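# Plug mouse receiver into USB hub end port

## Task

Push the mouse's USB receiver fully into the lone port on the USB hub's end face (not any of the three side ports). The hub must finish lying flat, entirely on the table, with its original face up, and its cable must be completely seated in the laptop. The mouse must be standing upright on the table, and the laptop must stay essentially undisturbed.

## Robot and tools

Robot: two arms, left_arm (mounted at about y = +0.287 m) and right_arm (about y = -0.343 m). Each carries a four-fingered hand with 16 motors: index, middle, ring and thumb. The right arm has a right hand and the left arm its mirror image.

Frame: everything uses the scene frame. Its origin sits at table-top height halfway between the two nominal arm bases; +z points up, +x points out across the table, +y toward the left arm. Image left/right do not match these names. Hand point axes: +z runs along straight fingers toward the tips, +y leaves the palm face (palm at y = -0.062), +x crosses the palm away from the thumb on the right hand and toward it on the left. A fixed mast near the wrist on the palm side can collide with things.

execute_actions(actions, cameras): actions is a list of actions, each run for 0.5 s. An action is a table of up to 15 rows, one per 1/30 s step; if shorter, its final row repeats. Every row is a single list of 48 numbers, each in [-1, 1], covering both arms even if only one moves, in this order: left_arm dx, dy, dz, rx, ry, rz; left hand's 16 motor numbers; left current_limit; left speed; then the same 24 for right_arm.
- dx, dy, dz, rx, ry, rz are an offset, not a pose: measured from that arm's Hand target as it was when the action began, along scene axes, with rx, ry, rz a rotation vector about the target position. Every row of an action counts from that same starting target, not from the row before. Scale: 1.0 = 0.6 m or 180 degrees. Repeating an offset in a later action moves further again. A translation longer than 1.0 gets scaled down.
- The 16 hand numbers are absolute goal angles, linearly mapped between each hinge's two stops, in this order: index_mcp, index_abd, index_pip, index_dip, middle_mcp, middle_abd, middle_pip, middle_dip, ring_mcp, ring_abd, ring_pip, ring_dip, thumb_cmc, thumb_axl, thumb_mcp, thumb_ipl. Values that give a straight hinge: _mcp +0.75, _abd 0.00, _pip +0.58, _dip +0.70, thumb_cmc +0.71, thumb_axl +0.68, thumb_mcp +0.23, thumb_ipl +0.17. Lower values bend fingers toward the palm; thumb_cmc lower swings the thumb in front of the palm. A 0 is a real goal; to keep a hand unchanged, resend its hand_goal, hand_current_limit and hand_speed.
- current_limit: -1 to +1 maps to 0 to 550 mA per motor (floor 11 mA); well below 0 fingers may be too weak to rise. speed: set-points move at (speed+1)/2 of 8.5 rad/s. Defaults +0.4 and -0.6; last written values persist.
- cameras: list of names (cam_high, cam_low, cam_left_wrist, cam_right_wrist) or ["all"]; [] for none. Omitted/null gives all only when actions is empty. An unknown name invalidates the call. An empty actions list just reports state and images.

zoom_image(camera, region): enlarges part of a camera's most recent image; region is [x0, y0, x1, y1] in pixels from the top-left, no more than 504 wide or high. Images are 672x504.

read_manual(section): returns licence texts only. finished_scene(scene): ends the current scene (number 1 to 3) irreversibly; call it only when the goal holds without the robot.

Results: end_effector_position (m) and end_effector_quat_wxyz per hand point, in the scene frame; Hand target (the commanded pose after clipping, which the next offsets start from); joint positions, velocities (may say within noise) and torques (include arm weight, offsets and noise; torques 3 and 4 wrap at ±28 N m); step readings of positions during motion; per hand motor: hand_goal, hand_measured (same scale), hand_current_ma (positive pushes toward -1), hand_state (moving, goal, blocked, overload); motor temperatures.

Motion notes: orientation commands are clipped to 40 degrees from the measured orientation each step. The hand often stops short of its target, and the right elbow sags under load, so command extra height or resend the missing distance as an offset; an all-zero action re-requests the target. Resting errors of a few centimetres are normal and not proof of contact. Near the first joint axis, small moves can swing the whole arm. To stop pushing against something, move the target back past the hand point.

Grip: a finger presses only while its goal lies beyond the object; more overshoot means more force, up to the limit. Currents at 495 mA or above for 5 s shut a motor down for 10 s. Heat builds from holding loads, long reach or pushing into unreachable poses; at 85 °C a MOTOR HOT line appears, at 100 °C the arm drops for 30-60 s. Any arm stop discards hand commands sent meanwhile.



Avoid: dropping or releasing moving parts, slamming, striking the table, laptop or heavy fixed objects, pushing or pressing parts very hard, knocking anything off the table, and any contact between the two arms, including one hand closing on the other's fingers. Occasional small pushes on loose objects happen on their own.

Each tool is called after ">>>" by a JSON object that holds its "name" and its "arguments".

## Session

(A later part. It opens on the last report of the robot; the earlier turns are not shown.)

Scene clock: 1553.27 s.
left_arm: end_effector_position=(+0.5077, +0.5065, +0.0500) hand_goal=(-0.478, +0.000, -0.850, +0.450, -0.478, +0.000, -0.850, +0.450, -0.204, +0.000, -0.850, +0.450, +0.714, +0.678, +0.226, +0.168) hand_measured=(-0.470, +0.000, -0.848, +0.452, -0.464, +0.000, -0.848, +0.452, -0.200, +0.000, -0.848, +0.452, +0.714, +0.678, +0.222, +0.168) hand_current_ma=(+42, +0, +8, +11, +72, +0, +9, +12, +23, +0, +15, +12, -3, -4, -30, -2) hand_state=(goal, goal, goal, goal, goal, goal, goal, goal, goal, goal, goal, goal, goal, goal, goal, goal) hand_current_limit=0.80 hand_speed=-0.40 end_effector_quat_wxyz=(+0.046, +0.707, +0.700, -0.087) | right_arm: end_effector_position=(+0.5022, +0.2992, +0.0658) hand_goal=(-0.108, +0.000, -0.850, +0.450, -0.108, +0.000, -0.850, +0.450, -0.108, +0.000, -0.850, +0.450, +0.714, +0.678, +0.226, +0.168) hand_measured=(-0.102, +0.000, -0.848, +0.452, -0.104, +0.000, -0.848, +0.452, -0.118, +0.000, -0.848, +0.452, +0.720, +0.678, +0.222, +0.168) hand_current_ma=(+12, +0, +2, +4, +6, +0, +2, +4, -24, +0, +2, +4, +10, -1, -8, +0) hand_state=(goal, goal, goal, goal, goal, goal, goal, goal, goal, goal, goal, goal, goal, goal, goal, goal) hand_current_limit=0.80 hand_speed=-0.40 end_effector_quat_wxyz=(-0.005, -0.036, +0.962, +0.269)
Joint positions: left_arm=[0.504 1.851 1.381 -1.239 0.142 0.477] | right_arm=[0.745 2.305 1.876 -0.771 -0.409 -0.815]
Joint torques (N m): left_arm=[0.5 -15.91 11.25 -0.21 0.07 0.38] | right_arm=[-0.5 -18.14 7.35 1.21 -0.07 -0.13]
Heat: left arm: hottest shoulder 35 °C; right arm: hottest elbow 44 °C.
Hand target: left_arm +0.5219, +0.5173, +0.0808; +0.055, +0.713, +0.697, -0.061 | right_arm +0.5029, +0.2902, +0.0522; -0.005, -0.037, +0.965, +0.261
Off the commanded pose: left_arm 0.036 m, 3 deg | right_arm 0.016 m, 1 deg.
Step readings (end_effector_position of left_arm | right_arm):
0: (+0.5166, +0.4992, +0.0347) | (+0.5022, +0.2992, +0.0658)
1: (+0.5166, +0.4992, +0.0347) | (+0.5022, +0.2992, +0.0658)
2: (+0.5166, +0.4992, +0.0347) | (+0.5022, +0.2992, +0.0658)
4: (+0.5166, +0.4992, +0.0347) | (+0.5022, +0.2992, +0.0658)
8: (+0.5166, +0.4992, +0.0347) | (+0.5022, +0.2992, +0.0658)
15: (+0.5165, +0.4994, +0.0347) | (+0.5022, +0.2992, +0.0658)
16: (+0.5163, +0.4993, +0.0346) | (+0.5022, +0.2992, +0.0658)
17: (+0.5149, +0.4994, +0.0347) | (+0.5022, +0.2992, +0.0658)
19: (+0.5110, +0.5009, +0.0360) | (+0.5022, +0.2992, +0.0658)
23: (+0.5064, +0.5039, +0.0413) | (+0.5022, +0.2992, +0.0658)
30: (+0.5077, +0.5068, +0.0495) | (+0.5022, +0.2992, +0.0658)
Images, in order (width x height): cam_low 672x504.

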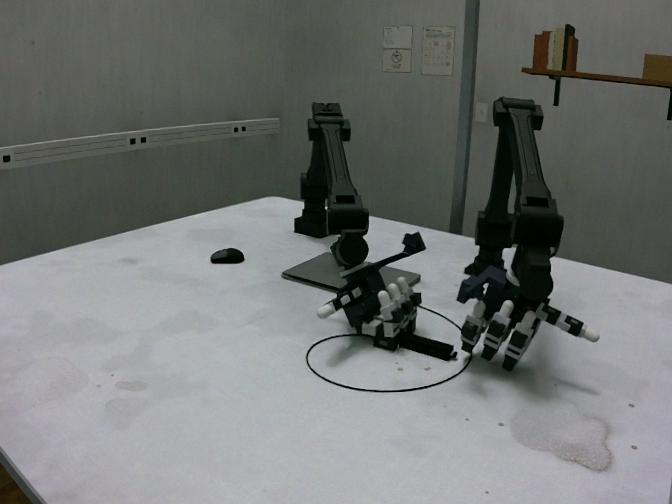

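>>> {"name": "execute_actions", "arguments": {"actions": [[[0,-0.012,-0.055,0,0,0,-0.479,0,-0.85,0.45,-0.479,0,-0.85,0.45,-0.205,0,-0.85,0.45,0.714,0.678,0.226,0.168,0.8,-0.4,0,0,0,0,0,0,-0.1075,0,-0.85,0.45,-0.1075,0,-0.85,0.45,-0.1075,0,-0.85,0.45,0.714,0.678,0.226,0.168,0.8,-0.4]],[[0,0,-0.015,0,0,0,-0.479,0,-0.85,0.45,-0.479,0,-0.85,0.45,-0.205,0,-0.85,0.45,0.714,0.678,0.226,0.168,0.8,-0.4,0,0,0,0,0,0,-0.1075,0,-0.85,0.45,-0.1075,0,-0.85,0.45,-0.1075,0,-0.85,0.45,0.714,0.678,0.226,0.168,0.8,-0.4]]], "cameras": ["cam_low"]}}

>>> {"name": "zoom_image", "arguments": {"camera": "cam_low", "region": [410, 300, 500, 370]}}

Scene clock: 1567.50 s.
left_arm: end_effector_position=(+0.5183, +0.5116, +0.0477) hand_goal=(-0.478, +0.000, -0.850, +0.450, -0.478, +0.000, -0.850, +0.450, -0.204, +0.000, -0.850, +0.450, +0.714, +0.678, +0.226, +0.168) hand_measured=(-0.470, +0.000, -0.848, +0.452, -0.464, +0.000, -0.848, +0.452, -0.200, +0.000, -0.848, +0.452, +0.714, +0.678, +0.222, +0.168) hand_current_ma=(+42, +0, +8, +11, +72, +0, +9, +12, +24, +0, +15, +12, -3, -4, -30, -2) hand_state=(goal, goal, goal, goal, goal, goal, goal, goal, goal, goal, goal, goal, goal, goal, goal, goal) hand_current_limit=0.80 hand_speed=-0.40 end_effector_quat_wxyz=(+0.055, +0.710, +0.700, -0.059) | right_arm: end_effector_position=(+0.5022, +0.2992, +0.0658) hand_goal=(-0.108, +0.000, -0.850, +0.450, -0.108, +0.000, -0.850, +0.450, -0.108, +0.000, -0.850, +0.450, +0.714, +0.678, +0.226, +0.168) hand_measured=(-0.102, +0.000, -0.848, +0.452, -0.104, +0.000, -0.848, +0.452, -0.118, +0.000, -0.848, +0.452, +0.720, +0.678, +0.222, +0.168) hand_current_ma=(+12, +0, +2, +4, +6, +0, +2, +4, -24, +0, +2, +4, +10, -1, -8, +0) hand_state=(goal, goal, goal, goal, goal, goal, goal, goal, goal, goal, goal, goal, goal, goal, goal, goal) hand_current_limit=0.80 hand_speed=-0.40 end_effector_quat_wxyz=(-0.005, -0.036, +0.962, +0.269)
Joint positions: left_arm=[0.504 1.851 1.364 -1.162 0.142 0.478] | right_arm=[0.745 2.305 1.876 -0.771 -0.409 -0.815]
Joint torques (N m): left_arm=[-0.62 -12.75 7.9 1.05 0.15 0.25] | right_arm=[-0.5 -18.14 7.36 1.2 -0.07 -0.13]
Heat: left arm: hottest elbow 35 °C; right arm: hottest elbow 44 °C.
Hand target: left_arm +0.5218, +0.5101, +0.0388; +0.055, +0.713, +0.697, -0.061 | right_arm +0.5029, +0.2902, +0.0522; -0.005, -0.037, +0.965, +0.261
Off the commanded pose: left_arm 0.010 m, 1 deg | right_arm 0.016 m, 1 deg.
Step readings (end_effector_position of left_arm | right_arm):
0: (+0.5077, +0.5064, +0.0500) | (+0.5022, +0.2992, +0.0658)
1: (+0.5077, +0.5064, +0.0500) | (+0.5022, +0.2992, +0.0658)
2: (+0.5079, +0.5065, +0.0501) | (+0.5022, +0.2992, +0.0658)
4: (+0.5108, +0.5079, +0.0508) | (+0.5022, +0.2992, +0.0658)
8: (+0.5174, +0.5112, +0.0524) | (+0.5022, +0.2992, +0.0658)
15: (+0.5174, +0.5112, +0.0506) | (+0.5022, +0.2992, +0.0658)
16: (+0.5174, +0.5112, +0.0505) | (+0.5022, +0.2992, +0.0658)
17: (+0.5176, +0.5113, +0.0502) | (+0.5022, +0.2992, +0.0658)
19: (+0.5181, +0.5116, +0.0496) | (+0.5022, +0.2992, +0.0658)
23: (+0.5179, +0.5115, +0.0479) | (+0.5022, +0.2992, +0.0658)
30: (+0.5183, +0.5116, +0.0477) | (+0.5022, +0.2992, +0.0658)
Images, in order (width x height): cam_low 672x504.

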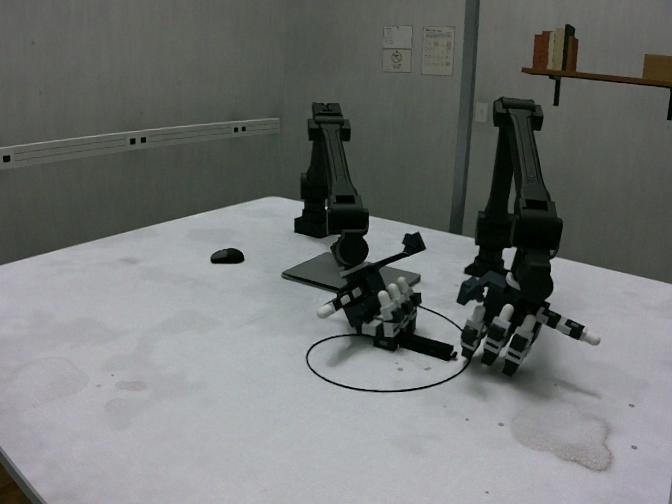

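Scaled by 5.600 from the camera's 672x504 image, which has a finer 960x720 frame.

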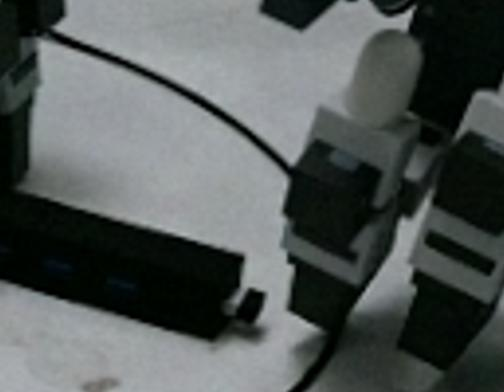

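>>> {"name": "execute_actions", "arguments": {"actions": [[[0,-0.025,0.003,0,0,0,-0.479,0,-0.85,0.45,-0.479,0,-0.85,0.45,-0.205,0,-0.85,0.45,0.714,0.678,0.226,0.168,0.8,-0.4,0,0,0,0,0,0,-0.1075,0,-0.85,0.45,-0.1075,0,-0.85,0.45,-0.1075,0,-0.85,0.45,0.714,0.678,0.226,0.168,0.8,-0.4]],[[0,-0.01,0,0,0,0,-0.479,0,-0.85,0.45,-0.479,0,-0.85,0.45,-0.205,0,-0.85,0.45,0.714,0.678,0.226,0.168,0.8,-0.4,0,0,0,0,0,0,-0.1075,0,-0.85,0.45,-0.1075,0,-0.85,0.45,-0.1075,0,-0.85,0.45,0.714,0.678,0.226,0.168,0.8,-0.4]]], "cameras": ["cam_low"]}}

>>> {"name": "zoom_image", "arguments": {"camera": "cam_low", "region": [410, 300, 500, 370]}}

Scene clock: 1576.90 s.
left_arm: end_effector_position=(+0.5156, +0.4989, +0.0380) hand_goal=(-0.478, +0.000, -0.850, +0.450, -0.478, +0.000, -0.850, +0.450, -0.204, +0.000, -0.850, +0.450, +0.714, +0.678, +0.226, +0.168) hand_measured=(-0.470, +0.000, -0.848, +0.452, -0.464, +0.000, -0.848, +0.452, -0.200, +0.000, -0.848, +0.452, +0.714, +0.678, +0.222, +0.168) hand_current_ma=(+42, +0, +8, +11, +72, +0, +9, +12, +25, +0, +15, +12, -3, -4, -30, -2) hand_state=(goal, goal, goal, goal, goal, goal, goal, goal, goal, goal, goal, goal, goal, goal, goal, goal) hand_current_limit=0.80 hand_speed=-0.40 end_effector_quat_wxyz=(+0.051, +0.709, +0.700, -0.065) | right_arm: end_effector_position=(+0.5022, +0.2993, +0.0665) hand_goal=(-0.108, +0.000, -0.850, +0.450, -0.108, +0.000, -0.850, +0.450, -0.108, +0.000, -0.850, +0.450, +0.714, +0.678, +0.226, +0.168) hand_measured=(-0.102, +0.000, -0.848, +0.452, -0.104, +0.000, -0.848, +0.452, -0.118, +0.000, -0.848, +0.452, +0.720, +0.678, +0.222, +0.168) hand_current_ma=(+13, +0, +2, +4, +10, +0, +2, +4, -24, +0, +2, +4, +10, -1, -8, +0) hand_state=(goal, goal, goal, goal, goal, goal, goal, goal, goal, goal, goal, goal, goal, goal, goal, goal) hand_current_limit=0.80 hand_speed=-0.40 end_effector_quat_wxyz=(-0.005, -0.036, +0.962, +0.270)
Joint positions: left_arm=[0.483 1.851 1.338 -1.147 0.14 0.457] | right_arm=[0.745 2.305 1.876 -0.771 -0.409 -0.815]
Joint torques (N m): left_arm=[-1.9 -14.33 7.47 0.88 0.36 0.11] | right_arm=[-0.44 -18.02 7.35 1.21 -0.07 -0.13]
Heat: left arm: hottest elbow 35 °C; right arm: hottest elbow 44 °C.
Hand target: left_arm +0.5218, +0.4892, +0.0406; +0.055, +0.713, +0.697, -0.061 | right_arm +0.5029, +0.2902, +0.0522; -0.005, -0.037, +0.965, +0.261
Off the commanded pose: left_arm 0.012 m, 1 deg | right_arm 0.017 m, 1 deg.
Step readings (end_effector_position of left_arm | right_arm):
0: (+0.5183, +0.5116, +0.0477) | (+0.5022, +0.2992, +0.0658)
1: (+0.5183, +0.5116, +0.0477) | (+0.5022, +0.2992, +0.0658)
2: (+0.5181, +0.5113, +0.0472) | (+0.5022, +0.2992, +0.0658)
4: (+0.5173, +0.5097, +0.0454) | (+0.5022, +0.2992, +0.0658)
8: (+0.5151, +0.5012, +0.0403) | (+0.5022, +0.2992, +0.0658)
15: (+0.5158, +0.4990, +0.0396) | (+0.5022, +0.2993, +0.0665)
16: (+0.5158, +0.4990, +0.0396) | (+0.5022, +0.2993, +0.0665)
17: (+0.5158, +0.4989, +0.0396) | (+0.5022, +0.2993, +0.0665)
19: (+0.5159, +0.4987, +0.0392) | (+0.5022, +0.2993, +0.0665)
23: (+0.5158, +0.4987, +0.0384) | (+0.5022, +0.2993, +0.0665)
30: (+0.5156, +0.4988, +0.0380) | (+0.5022, +0.2993, +0.0665)
Images, in order (width x height): cam_low 672x504.

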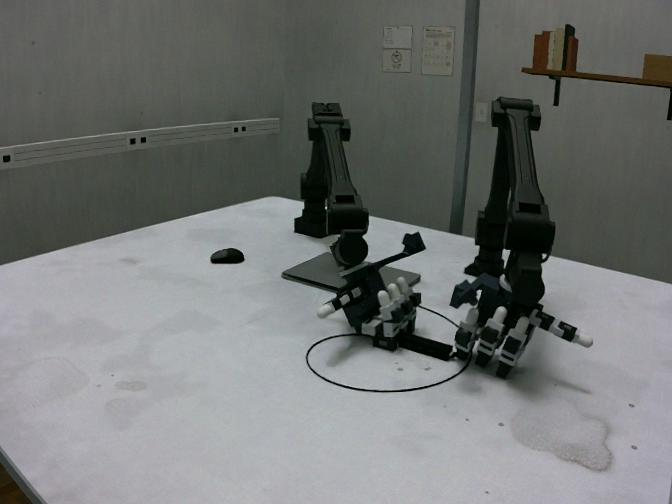

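Scaled by 5.600 from the camera's 672x504 image, which has a finer 960x720 frame.

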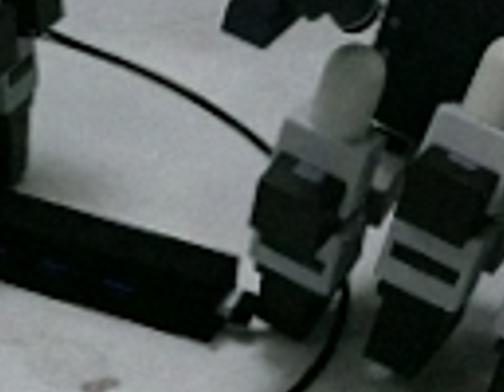

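>>> {"name": "zoom_image", "arguments": {"camera": "cam_low", "region": [360, 300, 450, 370]}}

>>> {"name": "execute_actions", "arguments": {"actions": [], "cameras": ["cam_high","cam_right_wrist","cam_left_wrist"]}}

>>> {"name": "zoom_image", "arguments": {"camera": "cam_high", "region": [330, 140, 430, 240]}}

Scaled by 5.600 from the camera's 672x504 image, which has a finer 960x720 frame.

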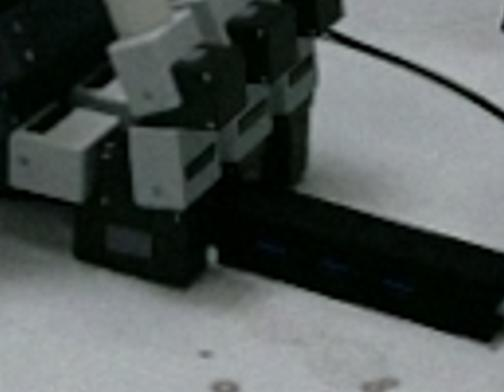

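Scene clock: 1588.50 s.
left_arm: end_effector_position=(+0.5156, +0.4989, +0.0380) hand_goal=(-0.478, +0.000, -0.850, +0.450, -0.478, +0.000, -0.850, +0.450, -0.204, +0.000, -0.850, +0.450, +0.714, +0.678, +0.226, +0.168) hand_measured=(-0.470, +0.000, -0.848, +0.452, -0.464, +0.000, -0.848, +0.452, -0.200, +0.000, -0.848, +0.452, +0.714, +0.678, +0.222, +0.168) hand_current_ma=(+42, +0, +8, +11, +72, +0, +9, +12, +25, +0, +15, +12, -3, -4, -30, -2) hand_state=(goal, goal, goal, goal, goal, goal, goal, goal, goal, goal, goal, goal, goal, goal, goal, goal) hand_current_limit=0.80 hand_speed=-0.40 end_effector_quat_wxyz=(+0.051, +0.709, +0.700, -0.065) | right_arm: end_effector_position=(+0.5022, +0.2993, +0.0665) hand_goal=(-0.108, +0.000, -0.850, +0.450, -0.108, +0.000, -0.850, +0.450, -0.108, +0.000, -0.850, +0.450, +0.714, +0.678, +0.226, +0.168) hand_measured=(-0.102, +0.000, -0.848, +0.452, -0.104, +0.000, -0.848, +0.452, -0.118, +0.000, -0.848, +0.452, +0.720, +0.678, +0.222, +0.168) hand_current_ma=(+13, +0, +2, +4, +10, +0, +2, +4, -24, +0, +2, +4, +10, -1, -8, +0) hand_state=(goal, goal, goal, goal, goal, goal, goal, goal, goal, goal, goal, goal, goal, goal, goal, goal) hand_current_limit=0.80 hand_speed=-0.40 end_effector_quat_wxyz=(-0.005, -0.036, +0.962, +0.270)
Joint positions: left_arm=[0.483 1.851 1.338 -1.147 0.14 0.457] | right_arm=[0.745 2.305 1.876 -0.771 -0.409 -0.815]
Joint velocities: within noise
Joint torques (N m): left_arm=[-1.96 -14.51 7.49 0.87 0.36 0.1] | right_arm=[-0.5 -18.08 7.34 1.22 -0.06 -0.13]
Motor temperatures (°C): left_arm=[25 34 34 25 24 24] | right_arm=[23 35 43 25 22 24]
Heat: left arm: hottest shoulder 34 °C; right arm: hottest elbow 43 °C.
Hand target: left_arm +0.5218, +0.4892, +0.0406; +0.055, +0.713, +0.697, -0.061 | right_arm +0.5029, +0.2902, +0.0522; -0.005, -0.037, +0.965, +0.261
Off the commanded pose: left_arm 0.012 m, 1 deg | right_arm 0.017 m, 1 deg.
camera_calibration:
cam_left_wrist: T_world_to_cam=[[-0.661528, -0.733119, 0.157854, 0.667965], [-0.483964, 0.578147, 0.656906, -0.113223], [-0.572853, 0.358165, -0.737263, 0.271104], [0, 0, 0, 1]] pos_world=[0.542384, 0.458058, 0.168811]
cam_right_wrist: T_world_to_cam=[[0.732004, 0.583067, 0.352425, -0.536442], [0.489377, -0.809877, 0.323435, -0.0717015], [0.474004, -0.0642869, -0.878173, -0.0378689], [0, 0, 0, 1]] pos_world=[0.445717, 0.252278, 0.178991]
Images, in order (width x height): cam_high 672x504, cam_left_wrist 672x504, cam_right_wrist 672x504.

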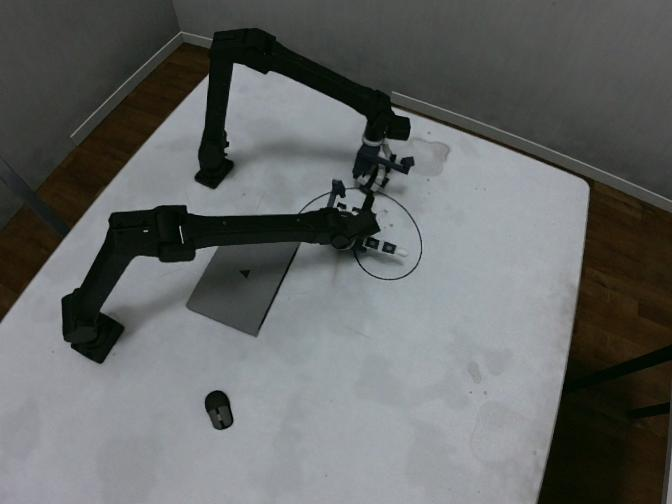

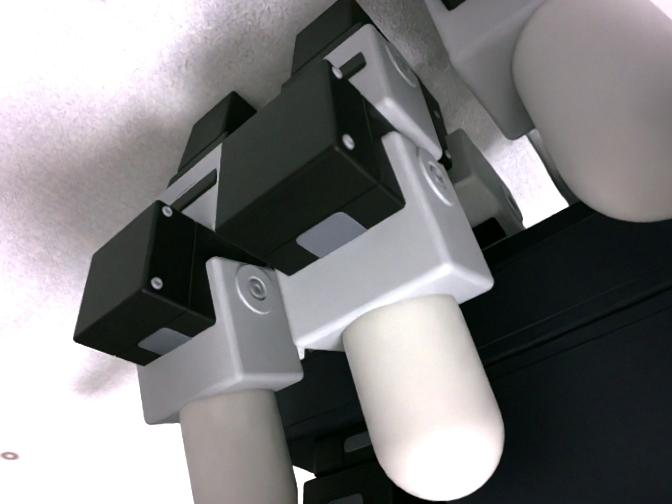

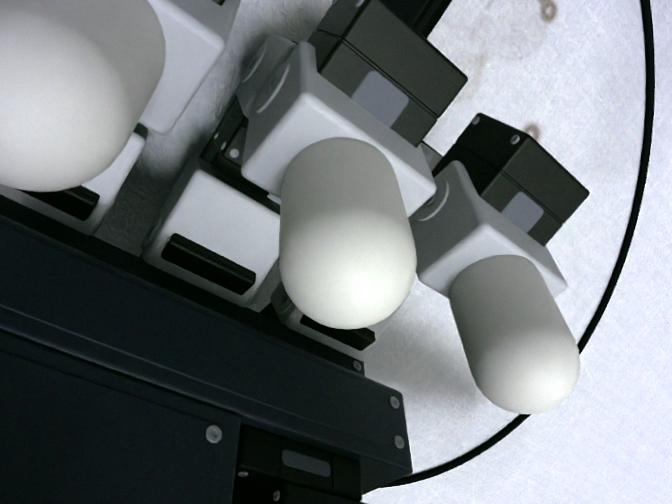

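Scaled by 5.040 from the camera's 672x504 image, which has a finer 960x720 frame.

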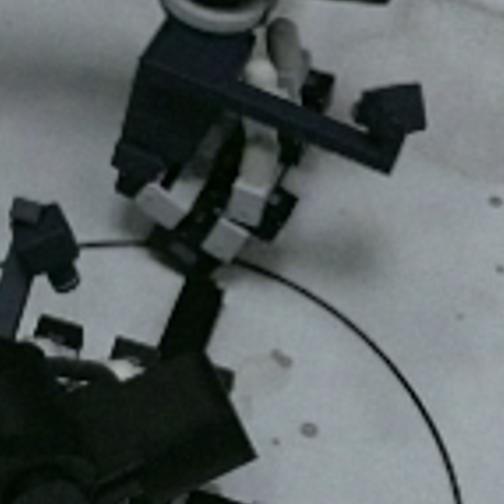

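>>> {"name": "execute_actions", "arguments": {"actions": [[[0.013,0.01,0.008,0,0,0,-0.479,0,-0.85,0.45,-0.479,0,-0.85,0.45,-0.205,0,-0.85,0.45,0.714,0.678,0.226,0.168,0.8,-0.4,-0.02,-0.01,0.01,0,0,0,-0.1075,0,-0.85,0.45,-0.1075,0,-0.85,0.45,-0.1075,0,-0.85,0.45,0.714,0.678,0.226,0.168,0.8,-0.4]],[[0.005,0,0,0,0,0,-0.479,0,-0.85,0.45,-0.479,0,-0.85,0.45,-0.205,0,-0.85,0.45,0.714,0.678,0.226,0.168,0.8,-0.4,0,0.02,-0.02,0,0,-0.01,-0.1075,0,-0.85,0.45,-0.1075,0,-0.85,0.45,-0.1075,0,-0.85,0.45,0.714,0.678,0.226,0.168,0.8,-0.4]]], "cameras": ["cam_low"]}}

>>> {"name": "zoom_image", "arguments": {"camera": "cam_low", "region": [380, 300, 470, 370]}}

Scene clock: 1621.83 s.
left_arm: end_effector_position=(+0.5167, +0.4945, +0.0379) hand_goal=(-0.478, +0.000, -0.850, +0.450, -0.478, +0.000, -0.850, +0.450, -0.204, +0.000, -0.850, +0.450, +0.714, +0.678, +0.226, +0.168) hand_measured=(-0.470, +0.000, -0.848, +0.452, -0.464, +0.000, -0.848, +0.452, -0.200, +0.000, -0.848, +0.452, +0.714, +0.678, +0.222, +0.168) hand_current_ma=(+42, +0, +8, +11, +72, +0, +9, +12, +25, +0, +15, +12, -3, -4, -30, -2) hand_state=(goal, goal, goal, goal, goal, goal, goal, goal, goal, goal, goal, goal, goal, goal, goal, goal) hand_current_limit=0.80 hand_speed=-0.40 end_effector_quat_wxyz=(+0.051, +0.712, +0.697, -0.067) | right_arm: end_effector_position=(+0.4981, +0.2938, +0.0674) hand_goal=(-0.108, +0.000, -0.850, +0.450, -0.108, +0.000, -0.850, +0.450, -0.108, +0.000, -0.850, +0.450, +0.714, +0.678, +0.226, +0.168) hand_measured=(-0.102, +0.000, -0.848, +0.452, -0.102, +0.000, -0.848, +0.452, -0.110, +0.000, -0.848, +0.452, +0.720, +0.678, +0.222, +0.168) hand_current_ma=(+13, +0, +2, +4, +12, +0, +2, +4, -4, +0, +2, +4, +10, -1, -8, +0) hand_state=(goal, goal, goal, goal, goal, goal, goal, goal, goal, goal, goal, goal, goal, goal, goal, goal) hand_current_limit=0.80 hand_speed=-0.40 end_effector_quat_wxyz=(+0.004, -0.022, +0.963, +0.269)
Joint positions: left_arm=[0.476 1.851 1.338 -1.149 0.141 0.457] | right_arm=[0.75 2.273 1.818 -0.726 -0.389 -0.782]
Joint torques (N m): left_arm=[-1.14 -12.86 11.22 -0.12 0.29 0.12] | right_arm=[0.91 -16.73 7.86 1.61 -0.04 0.13]
Heat: left arm: hottest shoulder 33 °C; right arm: hottest elbow 43 °C.
Hand target: left_arm +0.5326, +0.4950, +0.0454; +0.055, +0.713, +0.696, -0.061 | right_arm +0.4908, +0.2962, +0.0461; -0.001, -0.022, +0.965, +0.261
Off the commanded pose: left_arm 0.018 m, 1 deg | right_arm 0.022 m, 1 deg.
Step readings (end_effector_position of left_arm | right_arm):
0: (+0.5156, +0.4989, +0.0380) | (+0.5022, +0.2993, +0.0665)
1: (+0.5156, +0.4989, +0.0380) | (+0.5020, +0.2990, +0.0662)
2: (+0.5157, +0.4987, +0.0380) | (+0.5014, +0.2985, +0.0661)
4: (+0.5160, +0.4978, +0.0380) | (+0.4988, +0.2960, +0.0665)
8: (+0.5167, +0.4960, +0.0380) | (+0.4939, +0.2910, +0.0660)
15: (+0.5169, +0.4955, +0.0380) | (+0.4931, +0.2902, +0.0659)
16: (+0.5169, +0.4955, +0.0380) | (+0.4931, +0.2902, +0.0659)
17: (+0.5169, +0.4955, +0.0380) | (+0.4936, +0.2901, +0.0658)
19: (+0.5169, +0.4953, +0.0380) | (+0.4948, +0.2907, +0.0660)
23: (+0.5171, +0.4949, +0.0380) | (+0.4968, +0.2928, +0.0670)
30: (+0.5172, +0.4947, +0.0380) | (+0.4978, +0.2939, +0.0675)
Images, in order (width x height): cam_low 672x504.

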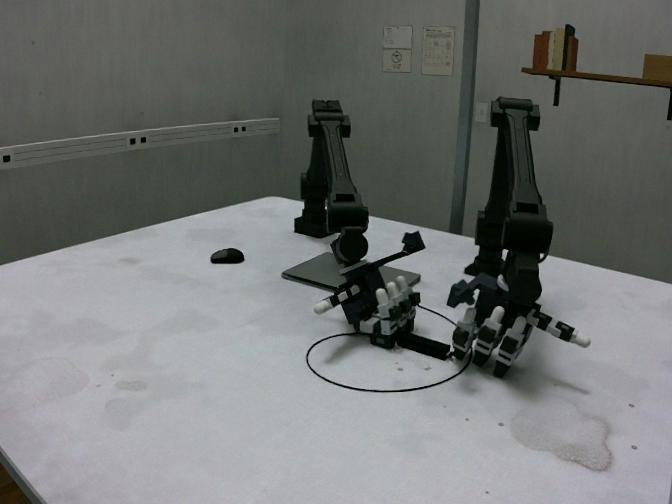

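Scaled by 5.600 from the camera's 672x504 image, which has a finer 960x720 frame.

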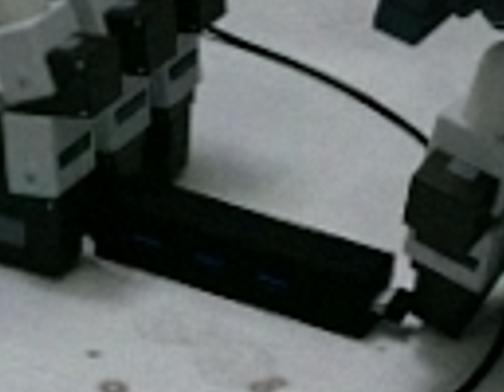

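>>> {"name": "execute_actions", "arguments": {"actions": [], "cameras": ["cam_right_wrist","cam_low"]}}

>>> {"name": "zoom_image", "arguments": {"camera": "cam_right_wrist", "region": [300, 0, 620, 240]}}

Scene clock: 1644.50 s.
left_arm: end_effector_position=(+0.5167, +0.4945, +0.0379) hand_goal=(-0.478, +0.000, -0.850, +0.450, -0.478, +0.000, -0.850, +0.450, -0.204, +0.000, -0.850, +0.450, +0.714, +0.678, +0.226, +0.168) hand_measured=(-0.470, +0.000, -0.848, +0.452, -0.464, +0.000, -0.848, +0.452, -0.200, +0.000, -0.848, +0.452, +0.714, +0.678, +0.222, +0.168) hand_current_ma=(+42, +0, +8, +11, +72, +0, +9, +12, +25, +0, +15, +12, -3, -4, -30, -2) hand_state=(goal, goal, goal, goal, goal, goal, goal, goal, goal, goal, goal, goal, goal, goal, goal, goal) hand_current_limit=0.80 hand_speed=-0.40 end_effector_quat_wxyz=(+0.051, +0.712, +0.697, -0.067) | right_arm: end_effector_position=(+0.4981, +0.2938, +0.0674) hand_goal=(-0.108, +0.000, -0.850, +0.450, -0.108, +0.000, -0.850, +0.450, -0.108, +0.000, -0.850, +0.450, +0.714, +0.678, +0.226, +0.168) hand_measured=(-0.102, +0.000, -0.848, +0.452, -0.102, +0.000, -0.848, +0.452, -0.110, +0.000, -0.848, +0.452, +0.720, +0.678, +0.222, +0.168) hand_current_ma=(+13, +0, +2, +4, +12, +0, +2, +4, -3, +0, +2, +4, +10, -1, -8, +0) hand_state=(goal, goal, goal, goal, goal, goal, goal, goal, goal, goal, goal, goal, goal, goal, goal, goal) hand_current_limit=0.80 hand_speed=-0.40 end_effector_quat_wxyz=(+0.004, -0.022, +0.963, +0.269)
Joint positions: left_arm=[0.476 1.851 1.338 -1.149 0.141 0.457] | right_arm=[0.75 2.273 1.818 -0.726 -0.389 -0.782]
Joint velocities: within noise
Joint torques (N m): left_arm=[-1.14 -12.98 11.15 -0.16 0.3 0.12] | right_arm=[0.79 -16.67 7.87 1.62 -0.03 0.12]
Motor temperatures (°C): left_arm=[25 33 34 25 24 24] | right_arm=[23 35 42 25 22 24]
Heat: left arm: hottest elbow 34 °C; right arm: hottest elbow 42 °C.
Hand target: left_arm +0.5326, +0.4950, +0.0454; +0.055, +0.713, +0.696, -0.061 | right_arm +0.4908, +0.2962, +0.0461; -0.001, -0.022, +0.965, +0.261
Off the commanded pose: left_arm 0.018 m, 1 deg | right_arm 0.022 m, 1 deg.
camera_calibration:
cam_right_wrist: T_world_to_cam=[[0.746679, 0.560464, 0.358262, -0.53167], [0.461056, -0.824289, 0.328596, -0.0563222], [0.479477, -0.0801769, -0.873884, -0.0337416], [0, 0, 0, 1]] pos_world=[0.439132, 0.248851, 0.179498]
Images, in order (width x height): cam_low 672x504, cam_right_wrist 672x504.

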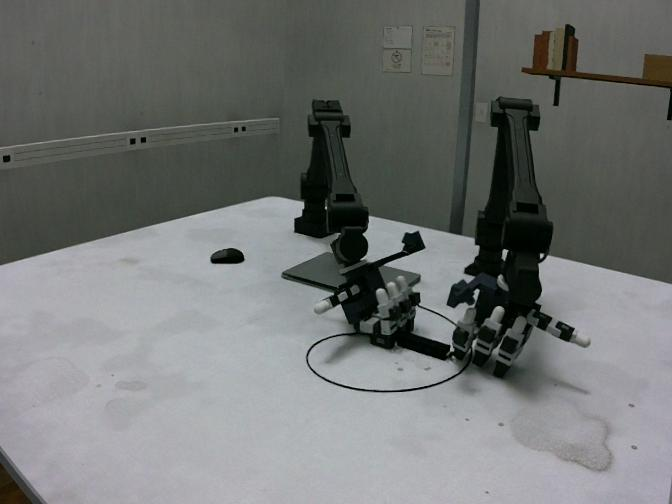

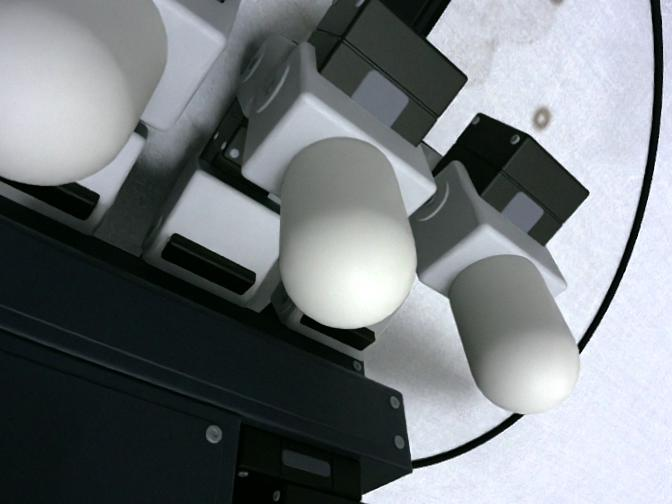

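Scaled by 1.575 from the camera's 672x504 image, which has a finer 960x720 frame.

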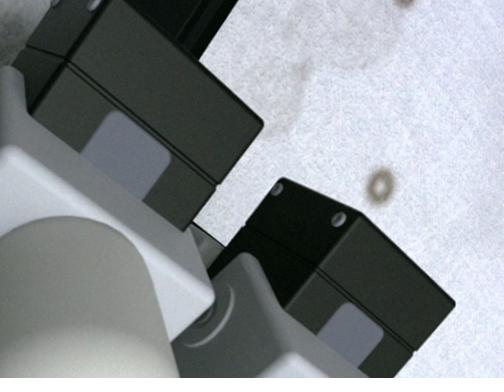

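>>> {"name": "execute_actions", "arguments": {"actions": [[[0,0,0,0,0,0,-0.479,0,-0.85,0.45,-0.479,0,-0.85,0.45,-0.205,0,-0.85,0.45,0.714,0.678,0.226,0.168,0.8,-0.4,-0.02,-0.02,0.012,0,0,0,-0.1075,0,-0.85,0.45,-0.1075,0,-0.85,0.45,-0.1075,0,-0.85,0.45,0.714,0.678,0.226,0.168,0.8,-0.4]],[[0.0,0,0,0,0,0,-0.479,0,-0.85,0.45,-0.479,0,-0.85,0.45,-0.205,0,-0.85,0.45,0.714,0.678,0.226,0.168,0.8,-0.4,0,0.022,-0.015,0,0,0,-0.1075,0,-0.85,0.45,-0.1075,0,-0.85,0.45,-0.1075,0,-0.85,0.45,0.714,0.678,0.226,0.168,0.8,-0.4]]], "cameras": ["cam_low"]}}

>>> {"name": "zoom_image", "arguments": {"camera": "cam_low", "region": [380, 300, 470, 370]}}

Scene clock: 1669.60 s.
left_arm: end_effector_position=(+0.5167, +0.4945, +0.0379) hand_goal=(-0.478, +0.000, -0.850, +0.450, -0.478, +0.000, -0.850, +0.450, -0.204, +0.000, -0.850, +0.450, +0.714, +0.678, +0.226, +0.168) hand_measured=(-0.470, +0.000, -0.848, +0.452, -0.464, +0.000, -0.848, +0.452, -0.200, +0.000, -0.848, +0.452, +0.714, +0.678, +0.222, +0.168) hand_current_ma=(+42, +0, +8, +11, +72, +0, +9, +12, +25, +0, +15, +12, -3, -4, -30, -2) hand_state=(goal, goal, goal, goal, goal, goal, goal, goal, goal, goal, goal, goal, goal, goal, goal, goal) hand_current_limit=0.80 hand_speed=-0.40 end_effector_quat_wxyz=(+0.051, +0.712, +0.697, -0.067) | right_arm: end_effector_position=(+0.4872, +0.2879, +0.0661) hand_goal=(-0.108, +0.000, -0.850, +0.450, -0.108, +0.000, -0.850, +0.450, -0.108, +0.000, -0.850, +0.450, +0.714, +0.678, +0.226, +0.168) hand_measured=(-0.102, +0.000, -0.848, +0.452, -0.102, +0.000, -0.848, +0.452, -0.114, +0.000, -0.848, +0.452, +0.720, +0.678, +0.222, +0.168) hand_current_ma=(+13, +0, +2, +4, +12, +0, +2, +4, -12, +0, +2, +4, +10, -1, -8, +0) hand_state=(goal, goal, goal, goal, goal, goal, goal, goal, goal, goal, goal, goal, goal, goal, goal, goal) hand_current_limit=0.80 hand_speed=-0.40 end_effector_quat_wxyz=(+0.004, -0.017, +0.963, +0.268)
Joint positions: left_arm=[0.476 1.851 1.338 -1.149 0.141 0.457] | right_arm=[0.756 2.241 1.756 -0.69 -0.384 -0.765]
Joint torques (N m): left_arm=[-1.2 -12.86 11.17 -0.12 0.29 0.12] | right_arm=[1.32 -15.44 9.61 1.36 -0.05 0.06]
Heat: left arm: hottest elbow 34 °C; right arm: hottest elbow 42 °C.
Hand target: left_arm +0.5326, +0.4950, +0.0454; +0.055, +0.713, +0.696, -0.061 | right_arm +0.4790, +0.2973, +0.0444; +0.000, -0.022, +0.965, +0.261
Off the commanded pose: left_arm 0.018 m, 1 deg | right_arm 0.025 m, 1 deg.
Step readings (end_effector_position of left_arm | right_arm):
0: (+0.5167, +0.4945, +0.0379) | (+0.4981, +0.2938, +0.0674)
1: (+0.5167, +0.4945, +0.0379) | (+0.4979, +0.2937, +0.0671)
2: (+0.5167, +0.4945, +0.0379) | (+0.4975, +0.2932, +0.0663)
4: (+0.5167, +0.4945, +0.0379) | (+0.4959, +0.2915, +0.0670)
8: (+0.5167, +0.4945, +0.0379) | (+0.4904, +0.2866, +0.0667)
15: (+0.5167, +0.4945, +0.0379) | (+0.4892, +0.2853, +0.0666)
16: (+0.5167, +0.4945, +0.0379) | (+0.4892, +0.2852, +0.0664)
17: (+0.5167, +0.4945, +0.0379) | (+0.4891, +0.2854, +0.0664)
19: (+0.5167, +0.4945, +0.0379) | (+0.4890, +0.2856, +0.0662)
23: (+0.5167, +0.4945, +0.0379) | (+0.4887, +0.2861, +0.0659)
30: (+0.5167, +0.4945, +0.0379) | (+0.4874, +0.2878, +0.0661)
Images, in order (width x height): cam_low 672x504.

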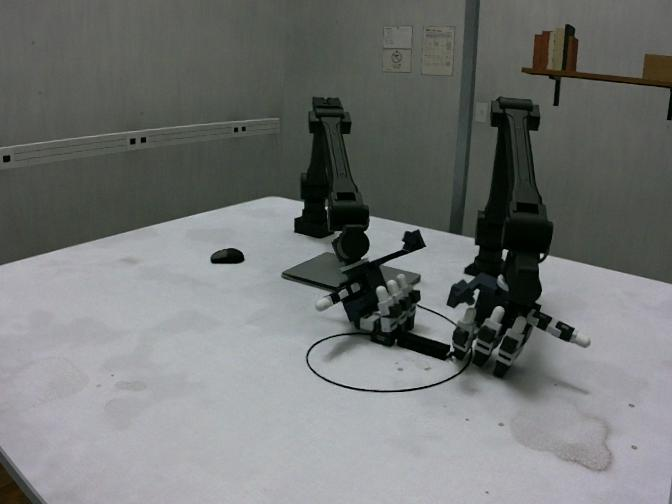

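Scaled by 5.600 from the camera's 672x504 image, which has a finer 960x720 frame.

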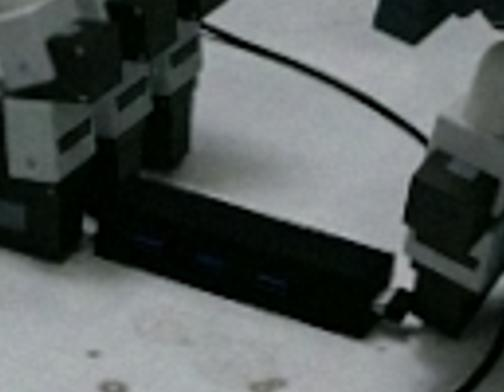

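>>> {"name": "execute_actions", "arguments": {"actions": [[[0,0.013,0.015,0,0,0,-0.479,0,-0.85,0.45,-0.479,0,-0.85,0.45,-0.205,0,-0.85,0.45,0.714,0.678,0.226,0.168,0.8,-0.4,0,0.02,-0.01,0,0,0,-0.1075,0,-0.85,0.45,-0.1075,0,-0.85,0.45,-0.1075,0,-0.85,0.45,0.714,0.678,0.226,0.168,0.8,-0.4]],[[-0.008,-0.01,-0.02,0,0,0,-0.479,0,-0.85,0.45,-0.479,0,-0.85,0.45,-0.205,0,-0.85,0.45,0.714,0.678,0.226,0.168,0.8,-0.4,0,0.01,-0.01,0,0,0,-0.1075,0,-0.85,0.45,-0.1075,0,-0.85,0.45,-0.1075,0,-0.85,0.45,0.714,0.678,0.226,0.168,0.8,-0.4]]], "cameras": ["cam_low"]}}

>>> {"name": "zoom_image", "arguments": {"camera": "cam_low", "region": [380, 300, 470, 370]}}

Scene clock: 1681.20 s.
left_arm: end_effector_position=(+0.5217, +0.4968, +0.0458) hand_goal=(-0.478, +0.000, -0.850, +0.450, -0.478, +0.000, -0.850, +0.450, -0.204, +0.000, -0.850, +0.450, +0.714, +0.678, +0.226, +0.168) hand_measured=(-0.470, +0.000, -0.848, +0.452, -0.464, +0.000, -0.848, +0.452, -0.204, +0.000, -0.848, +0.452, +0.714, +0.678, +0.222, +0.168) hand_current_ma=(+42, +0, +8, +11, +72, +0, +9, +12, +5, +0, +15, +12, -3, -4, -30, -2) hand_state=(goal, goal, goal, goal, goal, goal, goal, goal, goal, goal, goal, goal, goal, goal, goal, goal) hand_current_limit=0.80 hand_speed=-0.40 end_effector_quat_wxyz=(+0.052, +0.712, +0.697, -0.064) | right_arm: end_effector_position=(+0.4849, +0.2982, +0.0645) hand_goal=(-0.108, +0.000, -0.850, +0.450, -0.108, +0.000, -0.850, +0.450, -0.108, +0.000, -0.850, +0.450, +0.714, +0.678, +0.226, +0.168) hand_measured=(-0.100, +0.000, -0.848, +0.452, -0.102, +0.000, -0.848, +0.452, -0.114, +0.000, -0.848, +0.452, +0.720, +0.678, +0.222, +0.168) hand_current_ma=(+20, +0, +2, +4, +12, +0, +2, +4, -12, +0, +2, +4, +10, -1, -8, +0) hand_state=(goal, goal, goal, goal, goal, goal, goal, goal, goal, goal, goal, goal, goal, goal, goal, goal) hand_current_limit=0.80 hand_speed=-0.40 end_effector_quat_wxyz=(+0.003, -0.013, +0.963, +0.270)
Joint positions: left_arm=[0.476 1.851 1.36 -1.166 0.141 0.457] | right_arm=[0.77 2.255 1.775 -0.688 -0.381 -0.742]
Joint torques (N m): left_arm=[-0.56 -13.27 8.36 1.05 0.26 0.19] | right_arm=[1.67 -13.74 11.84 1.48 0.14 0.03]
Heat: left arm: hottest elbow 34 °C; right arm: hottest elbow 42 °C.
Hand target: left_arm +0.5279, +0.4968, +0.0424; +0.055, +0.713, +0.696, -0.061 | right_arm +0.4790, +0.3154, +0.0325; +0.000, -0.022, +0.965, +0.261
Off the commanded pose: left_arm 0.007 m, 1 deg | right_arm 0.037 m, 2 deg.
Step readings (end_effector_position of left_arm | right_arm):
0: (+0.5167, +0.4945, +0.0379) | (+0.4872, +0.2879, +0.0661)
1: (+0.5169, +0.4946, +0.0380) | (+0.4869, +0.2881, +0.0661)
2: (+0.5166, +0.4944, +0.0383) | (+0.4869, +0.2882, +0.0660)
4: (+0.5163, +0.4943, +0.0394) | (+0.4867, +0.2885, +0.0653)
8: (+0.5186, +0.4954, +0.0435) | (+0.4849, +0.2912, +0.0650)
15: (+0.5197, +0.4959, +0.0452) | (+0.4831, +0.2946, +0.0650)
16: (+0.5197, +0.4959, +0.0452) | (+0.4832, +0.2946, +0.0647)
17: (+0.5197, +0.4959, +0.0452) | (+0.4834, +0.2947, +0.0647)
19: (+0.5197, +0.4959, +0.0452) | (+0.4837, +0.2956, +0.0644)
23: (+0.5209, +0.4964, +0.0455) | (+0.4843, +0.2976, +0.0644)
30: (+0.5217, +0.4968, +0.0458) | (+0.4847, +0.2982, +0.0646)
Images, in order (width x height): cam_low 672x504.

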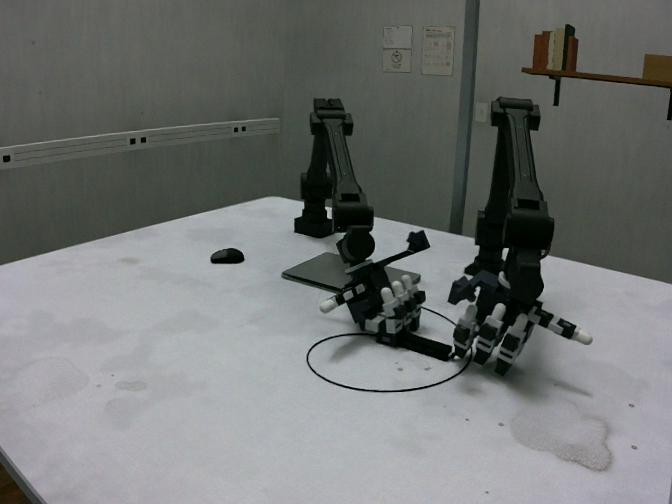

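Scaled by 5.600 from the camera's 672x504 image, which has a finer 960x720 frame.

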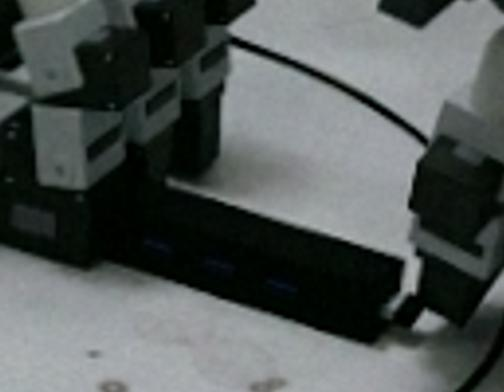

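>>> {"name": "execute_actions", "arguments": {"actions": [[[0,-0.03,-0.015,0,0,0,-0.479,0,-0.85,0.45,-0.479,0,-0.85,0.45,-0.205,0,-0.85,0.45,0.714,0.678,0.226,0.168,0.8,-0.4,0,0.01,0,0,0,0,-0.1075,0,-0.85,0.45,-0.1075,0,-0.85,0.45,-0.1075,0,-0.85,0.45,0.714,0.678,0.226,0.168,0.8,-0.4]],[[0,-0.03,-0.008,0,0,0,-0.479,0,-0.85,0.45,-0.479,0,-0.85,0.45,-0.205,0,-0.85,0.45,0.714,0.678,0.226,0.168,0.8,-0.4,0,0.01,-0.005,0,0,0,-0.1075,0,-0.85,0.45,-0.1075,0,-0.85,0.45,-0.1075,0,-0.85,0.45,0.714,0.678,0.226,0.168,0.8,-0.4]]], "cameras": ["cam_low"]}}

>>> {"name": "zoom_image", "arguments": {"camera": "cam_low", "region": [380, 300, 470, 370]}}

Scene clock: 1690.67 s.
left_arm: end_effector_position=(+0.5285, +0.4899, +0.0469) hand_goal=(-0.478, +0.000, -0.850, +0.450, -0.478, +0.000, -0.850, +0.450, -0.204, +0.000, -0.850, +0.450, +0.714, +0.678, +0.226, +0.168) hand_measured=(-0.470, +0.000, -0.848, +0.452, -0.464, +0.000, -0.848, +0.452, -0.240, +0.000, -0.848, +0.452, +0.714, +0.678, +0.222, +0.168) hand_current_ma=(+42, +0, +8, +11, +72, +0, +9, +12, -187, +0, +15, +12, -3, -4, -30, -2) hand_state=(goal, goal, goal, goal, goal, goal, goal, goal, blocked, goal, goal, goal, goal, goal, goal, goal) hand_current_limit=0.80 hand_speed=-0.40 end_effector_quat_wxyz=(+0.057, +0.701, +0.709, -0.042) | right_arm: end_effector_position=(+0.4922, +0.3032, +0.0651) hand_goal=(-0.108, +0.000, -0.850, +0.450, -0.108, +0.000, -0.850, +0.450, -0.108, +0.000, -0.850, +0.450, +0.714, +0.678, +0.226, +0.168) hand_measured=(-0.092, +0.000, -0.848, +0.452, -0.102, +0.000, -0.848, +0.452, -0.120, +0.000, -0.848, +0.452, +0.720, +0.678, +0.222, +0.168) hand_current_ma=(+42, +0, +2, +4, +12, +0, +2, +4, -33, +0, +2, +4, +10, -1, -8, +0) hand_state=(goal, goal, goal, goal, goal, goal, goal, goal, goal, goal, goal, goal, goal, goal, goal, goal) hand_current_limit=0.80 hand_speed=-0.40 end_effector_quat_wxyz=(+0.006, -0.003, +0.962, +0.271)
Joint positions: left_arm=[0.45 1.832 1.327 -1.101 0.137 0.396] | right_arm=[0.772 2.269 1.8 -0.688 -0.373 -0.719]
Joint torques (N m): left_arm=[-3.9 -12.92 5.85 0.84 0.6 0.17] | right_arm=[2.43 -13.39 12.55 1.28 0.01 -0.11]
Heat: left arm: hottest elbow 34 °C; right arm: hottest elbow 43 °C.
Hand target: left_arm +0.5278, +0.4610, +0.0286; +0.055, +0.713, +0.697, -0.061 | right_arm +0.4789, +0.3275, +0.0295; +0.000, -0.022, +0.965, +0.261
Off the commanded pose: left_arm 0.034 m, 3 deg | right_arm 0.045 m, 3 deg.
Step readings (end_effector_position of left_arm | right_arm):
0: (+0.5217, +0.4968, +0.0458) | (+0.4849, +0.2982, +0.0645)
1: (+0.5218, +0.4968, +0.0458) | (+0.4849, +0.2982, +0.0645)
2: (+0.5222, +0.4969, +0.0457) | (+0.4848, +0.2986, +0.0646)
4: (+0.5235, +0.4975, +0.0452) | (+0.4856, +0.2995, +0.0646)
8: (+0.5253, +0.4982, +0.0445) | (+0.4870, +0.3006, +0.0647)
15: (+0.5260, +0.4986, +0.0448) | (+0.4878, +0.3009, +0.0649)
16: (+0.5261, +0.4984, +0.0447) | (+0.4877, +0.3009, +0.0646)
17: (+0.5260, +0.4979, +0.0444) | (+0.4878, +0.3013, +0.0646)
19: (+0.5262, +0.4960, +0.0450) | (+0.4891, +0.3019, +0.0648)
23: (+0.5284, +0.4891, +0.0470) | (+0.4912, +0.3029, +0.0650)
30: (+0.5286, +0.4897, +0.0469) | (+0.4921, +0.3032, +0.0652)
Images, in order (width x height): cam_low 672x504.

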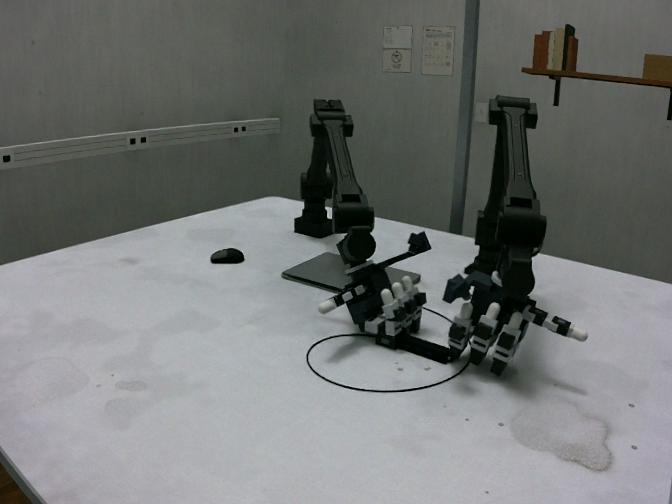

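Scaled by 5.600 from the camera's 672x504 image, which has a finer 960x720 frame.

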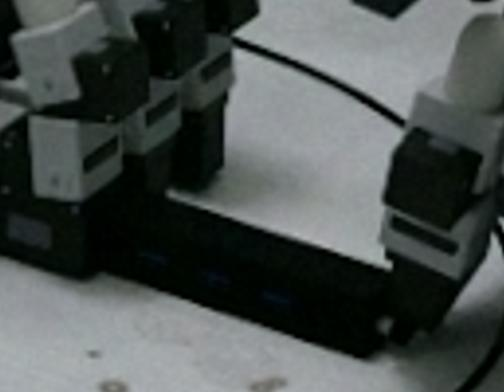

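>>> {"name": "execute_actions", "arguments": {"actions": [[[0,0.04,0,0,0,0,-0.479,0,-0.85,0.45,-0.479,0,-0.85,0.45,-0.205,0,-0.85,0.45,0.714,0.678,0.226,0.168,0.8,-0.4,0,-0.025,0,0,0,0,-0.1075,0,-0.85,0.45,-0.1075,0,-0.85,0.45,-0.1075,0,-0.85,0.45,0.714,0.678,0.226,0.168,0.8,-0.4]],[[0,0.035,0.02,0,0,0,-0.479,0,-0.85,0.45,-0.479,0,-0.85,0.45,-0.205,0,-0.85,0.45,0.714,0.678,0.226,0.168,0.8,-0.4,0,0,0,0,0,0,-0.1075,0,-0.85,0.45,-0.1075,0,-0.85,0.45,-0.1075,0,-0.85,0.45,0.714,0.678,0.226,0.168,0.8,-0.4]]], "cameras": ["cam_low"]}}

>>> {"name": "zoom_image", "arguments": {"camera": "cam_low", "region": [380, 300, 470, 370]}}

Scene clock: 1704.17 s.
left_arm: end_effector_position=(+0.5217, +0.4979, +0.0462) hand_goal=(-0.478, +0.000, -0.850, +0.450, -0.478, +0.000, -0.850, +0.450, -0.204, +0.000, -0.850, +0.450, +0.714, +0.678, +0.226, +0.168) hand_measured=(-0.470, +0.000, -0.848, +0.452, -0.464, +0.000, -0.848, +0.452, -0.226, +0.000, -0.848, +0.452, +0.714, +0.678, +0.222, +0.168) hand_current_ma=(+42, +0, +8, +11, +72, +0, +9, +12, -114, +0, +15, +12, -3, -4, -30, -2) hand_state=(goal, goal, goal, goal, goal, goal, goal, goal, blocked, goal, goal, goal, goal, goal, goal, goal) hand_current_limit=0.80 hand_speed=-0.40 end_effector_quat_wxyz=(+0.058, +0.711, +0.699, -0.056) | right_arm: end_effector_position=(+0.4917, +0.3046, +0.0665) hand_goal=(-0.108, +0.000, -0.850, +0.450, -0.108, +0.000, -0.850, +0.450, -0.108, +0.000, -0.850, +0.450, +0.714, +0.678, +0.226, +0.168) hand_measured=(-0.092, +0.000, -0.848, +0.452, -0.102, +0.000, -0.848, +0.452, -0.120, +0.000, -0.848, +0.452, +0.720, +0.678, +0.222, +0.168) hand_current_ma=(+42, +0, +2, +4, +12, +0, +2, +4, -33, +0, +2, +4, +10, -1, -8, +0) hand_state=(goal, goal, goal, goal, goal, goal, goal, goal, goal, goal, goal, goal, goal, goal, goal, goal) hand_current_limit=0.80 hand_speed=-0.40 end_effector_quat_wxyz=(+0.009, -0.009, +0.961, +0.275)
Joint positions: left_arm=[0.478 1.842 1.344 -1.139 0.146 0.454] | right_arm=[0.772 2.27 1.8 -0.681 -0.377 -0.729]
Joint torques (N m): left_arm=[0.67 -11.58 10.52 -0.1 0 0.36] | right_arm=[1.38 -14.86 9.13 1.43 -0.09 -0.14]
Heat: left arm: hottest elbow 34 °C; right arm: hottest elbow 45 °C.
Hand target: left_arm +0.5278, +0.5059, +0.0405; +0.055, +0.713, +0.697, -0.061 | right_arm +0.4788, +0.3124, +0.0295; +0.000, -0.022, +0.965, +0.261
Off the commanded pose: left_arm 0.011 m, 1 deg | right_arm 0.040 m, 3 deg.
Step readings (end_effector_position of left_arm | right_arm):
0: (+0.5285, +0.4899, +0.0469) | (+0.4922, +0.3032, +0.0651)
1: (+0.5285, +0.4899, +0.0469) | (+0.4922, +0.3032, +0.0651)
2: (+0.5285, +0.4899, +0.0469) | (+0.4922, +0.3032, +0.0651)
4: (+0.5284, +0.4900, +0.0469) | (+0.4922, +0.3032, +0.0651)
8: (+0.5282, +0.4907, +0.0471) | (+0.4924, +0.3031, +0.0651)
15: (+0.5283, +0.4904, +0.0472) | (+0.4924, +0.3031, +0.0652)
16: (+0.5282, +0.4906, +0.0472) | (+0.4924, +0.3031, +0.0652)
17: (+0.5280, +0.4908, +0.0473) | (+0.4923, +0.3031, +0.0652)
19: (+0.5263, +0.4932, +0.0475) | (+0.4923, +0.3034, +0.0656)
23: (+0.5222, +0.4968, +0.0464) | (+0.4923, +0.3043, +0.0663)
30: (+0.5215, +0.4982, +0.0459) | (+0.4918, +0.3046, +0.0665)
Images, in order (width x height): cam_low 672x504.

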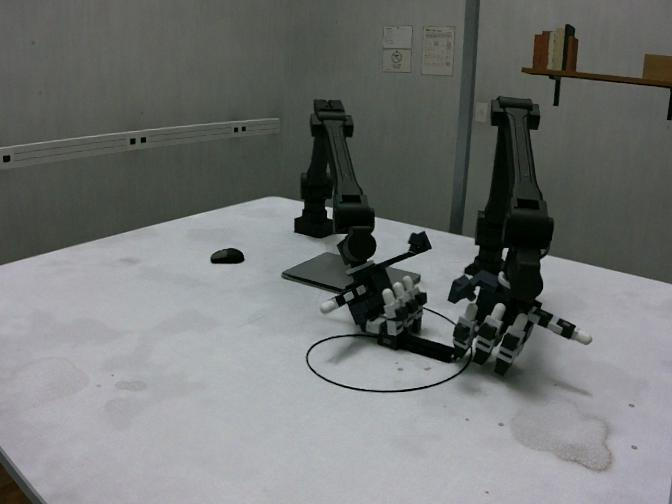

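Scaled by 5.600 from the camera's 672x504 image, which has a finer 960x720 frame.

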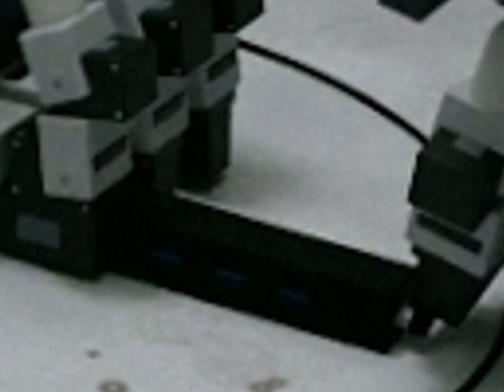

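>>> {"name": "execute_actions", "arguments": {"actions": [[[0,0.03,0.03,0,0,0,-0.479,0,-0.85,0.45,-0.479,0,-0.85,0.45,-0.205,0,-0.85,0.45,0.714,0.678,0.226,0.168,0.8,-0.4,0,-0.015,0,0,0,0,-0.1075,0,-0.85,0.45,-0.1075,0,-0.85,0.45,-0.1075,0,-0.85,0.45,0.714,0.678,0.226,0.168,0.8,-0.4]]], "cameras": ["cam_low"]}}

>>> {"name": "zoom_image", "arguments": {"camera": "cam_low", "region": [420, 320, 480, 370]}}

Scene clock: 1710.23 s.
left_arm: end_effector_position=(+0.5156, +0.5165, +0.0538) hand_goal=(-0.478, +0.000, -0.850, +0.450, -0.478, +0.000, -0.850, +0.450, -0.204, +0.000, -0.850, +0.450, +0.714, +0.678, +0.226, +0.168) hand_measured=(-0.470, +0.000, -0.848, +0.452, -0.464, +0.000, -0.848, +0.452, -0.200, +0.000, -0.848, +0.452, +0.714, +0.678, +0.222, +0.168) hand_current_ma=(+42, +0, +8, +11, +72, +0, +9, +12, +23, +0, +15, +12, -3, -4, -30, -2) hand_state=(goal, goal, goal, goal, goal, goal, goal, goal, goal, goal, goal, goal, goal, goal, goal, goal) hand_current_limit=0.80 hand_speed=-0.40 end_effector_quat_wxyz=(+0.054, +0.707, +0.702, -0.066) | right_arm: end_effector_position=(+0.4910, +0.3056, +0.0676) hand_goal=(-0.108, +0.000, -0.850, +0.450, -0.108, +0.000, -0.850, +0.450, -0.108, +0.000, -0.850, +0.450, +0.714, +0.678, +0.226, +0.168) hand_measured=(-0.092, +0.000, -0.848, +0.452, -0.102, +0.000, -0.848, +0.452, -0.120, +0.000, -0.848, +0.452, +0.720, +0.678, +0.222, +0.168) hand_current_ma=(+42, +0, +2, +4, +12, +0, +2, +4, -33, +0, +2, +4, +10, -1, -8, +0) hand_state=(goal, goal, goal, goal, goal, goal, goal, goal, goal, goal, goal, goal, goal, goal, goal, goal) hand_current_limit=0.80 hand_speed=-0.40 end_effector_quat_wxyz=(+0.011, -0.014, +0.961, +0.278)
Joint positions: left_arm=[0.514 1.85 1.383 -1.197 0.144 0.484] | right_arm=[0.772 2.27 1.8 -0.676 -0.38 -0.739]
Joint torques (N m): left_arm=[0.03 -11.81 11.43 -0.06 -0.03 0.38] | right_arm=[0.67 -15.74 6.97 1.54 -0.11 -0.15]
Heat: left arm: hottest elbow 34 °C; right arm: hottest elbow 45 °C.
Hand target: left_arm +0.5279, +0.5240, +0.0586; +0.055, +0.713, +0.697, -0.061 | right_arm +0.4788, +0.3035, +0.0295; +0.000, -0.022, +0.965, +0.261
Off the commanded pose: left_arm 0.015 m, 1 deg | right_arm 0.040 m, 3 deg.
Step readings (end_effector_position of left_arm | right_arm):
0: (+0.5219, +0.4980, +0.0464) | (+0.4917, +0.3046, +0.0665)
1: (+0.5218, +0.4979, +0.0465) | (+0.4917, +0.3047, +0.0665)
2: (+0.5213, +0.4982, +0.0469) | (+0.4917, +0.3047, +0.0666)
4: (+0.5199, +0.5000, +0.0478) | (+0.4915, +0.3051, +0.0670)
8: (+0.5168, +0.5098, +0.0506) | (+0.4912, +0.3054, +0.0674)
15: (+0.5158, +0.5169, +0.0542) | (+0.4910, +0.3056, +0.0676)
Images, in order (width x height): cam_low 672x504.

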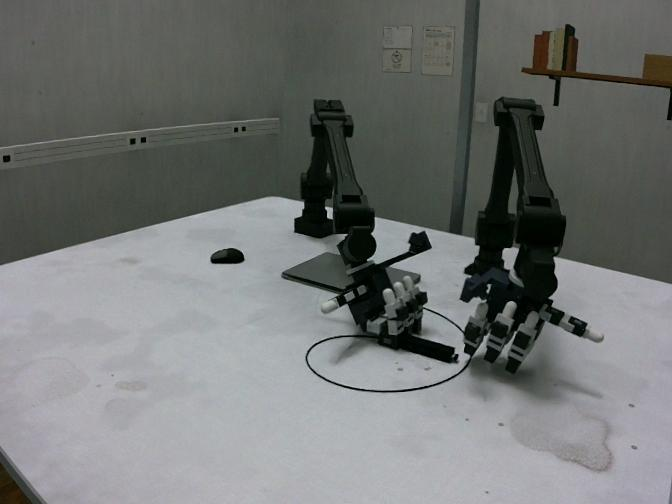

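Scaled by 8.400 from the camera's 672x504 image, which has a finer 960x720 frame.

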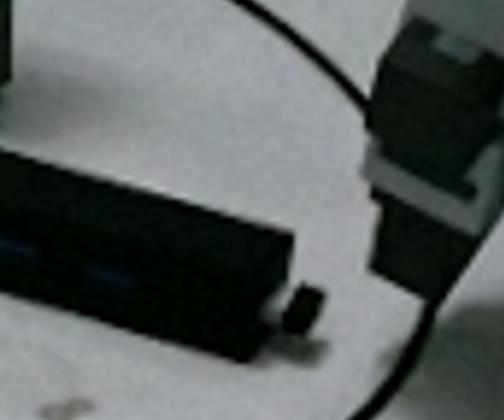

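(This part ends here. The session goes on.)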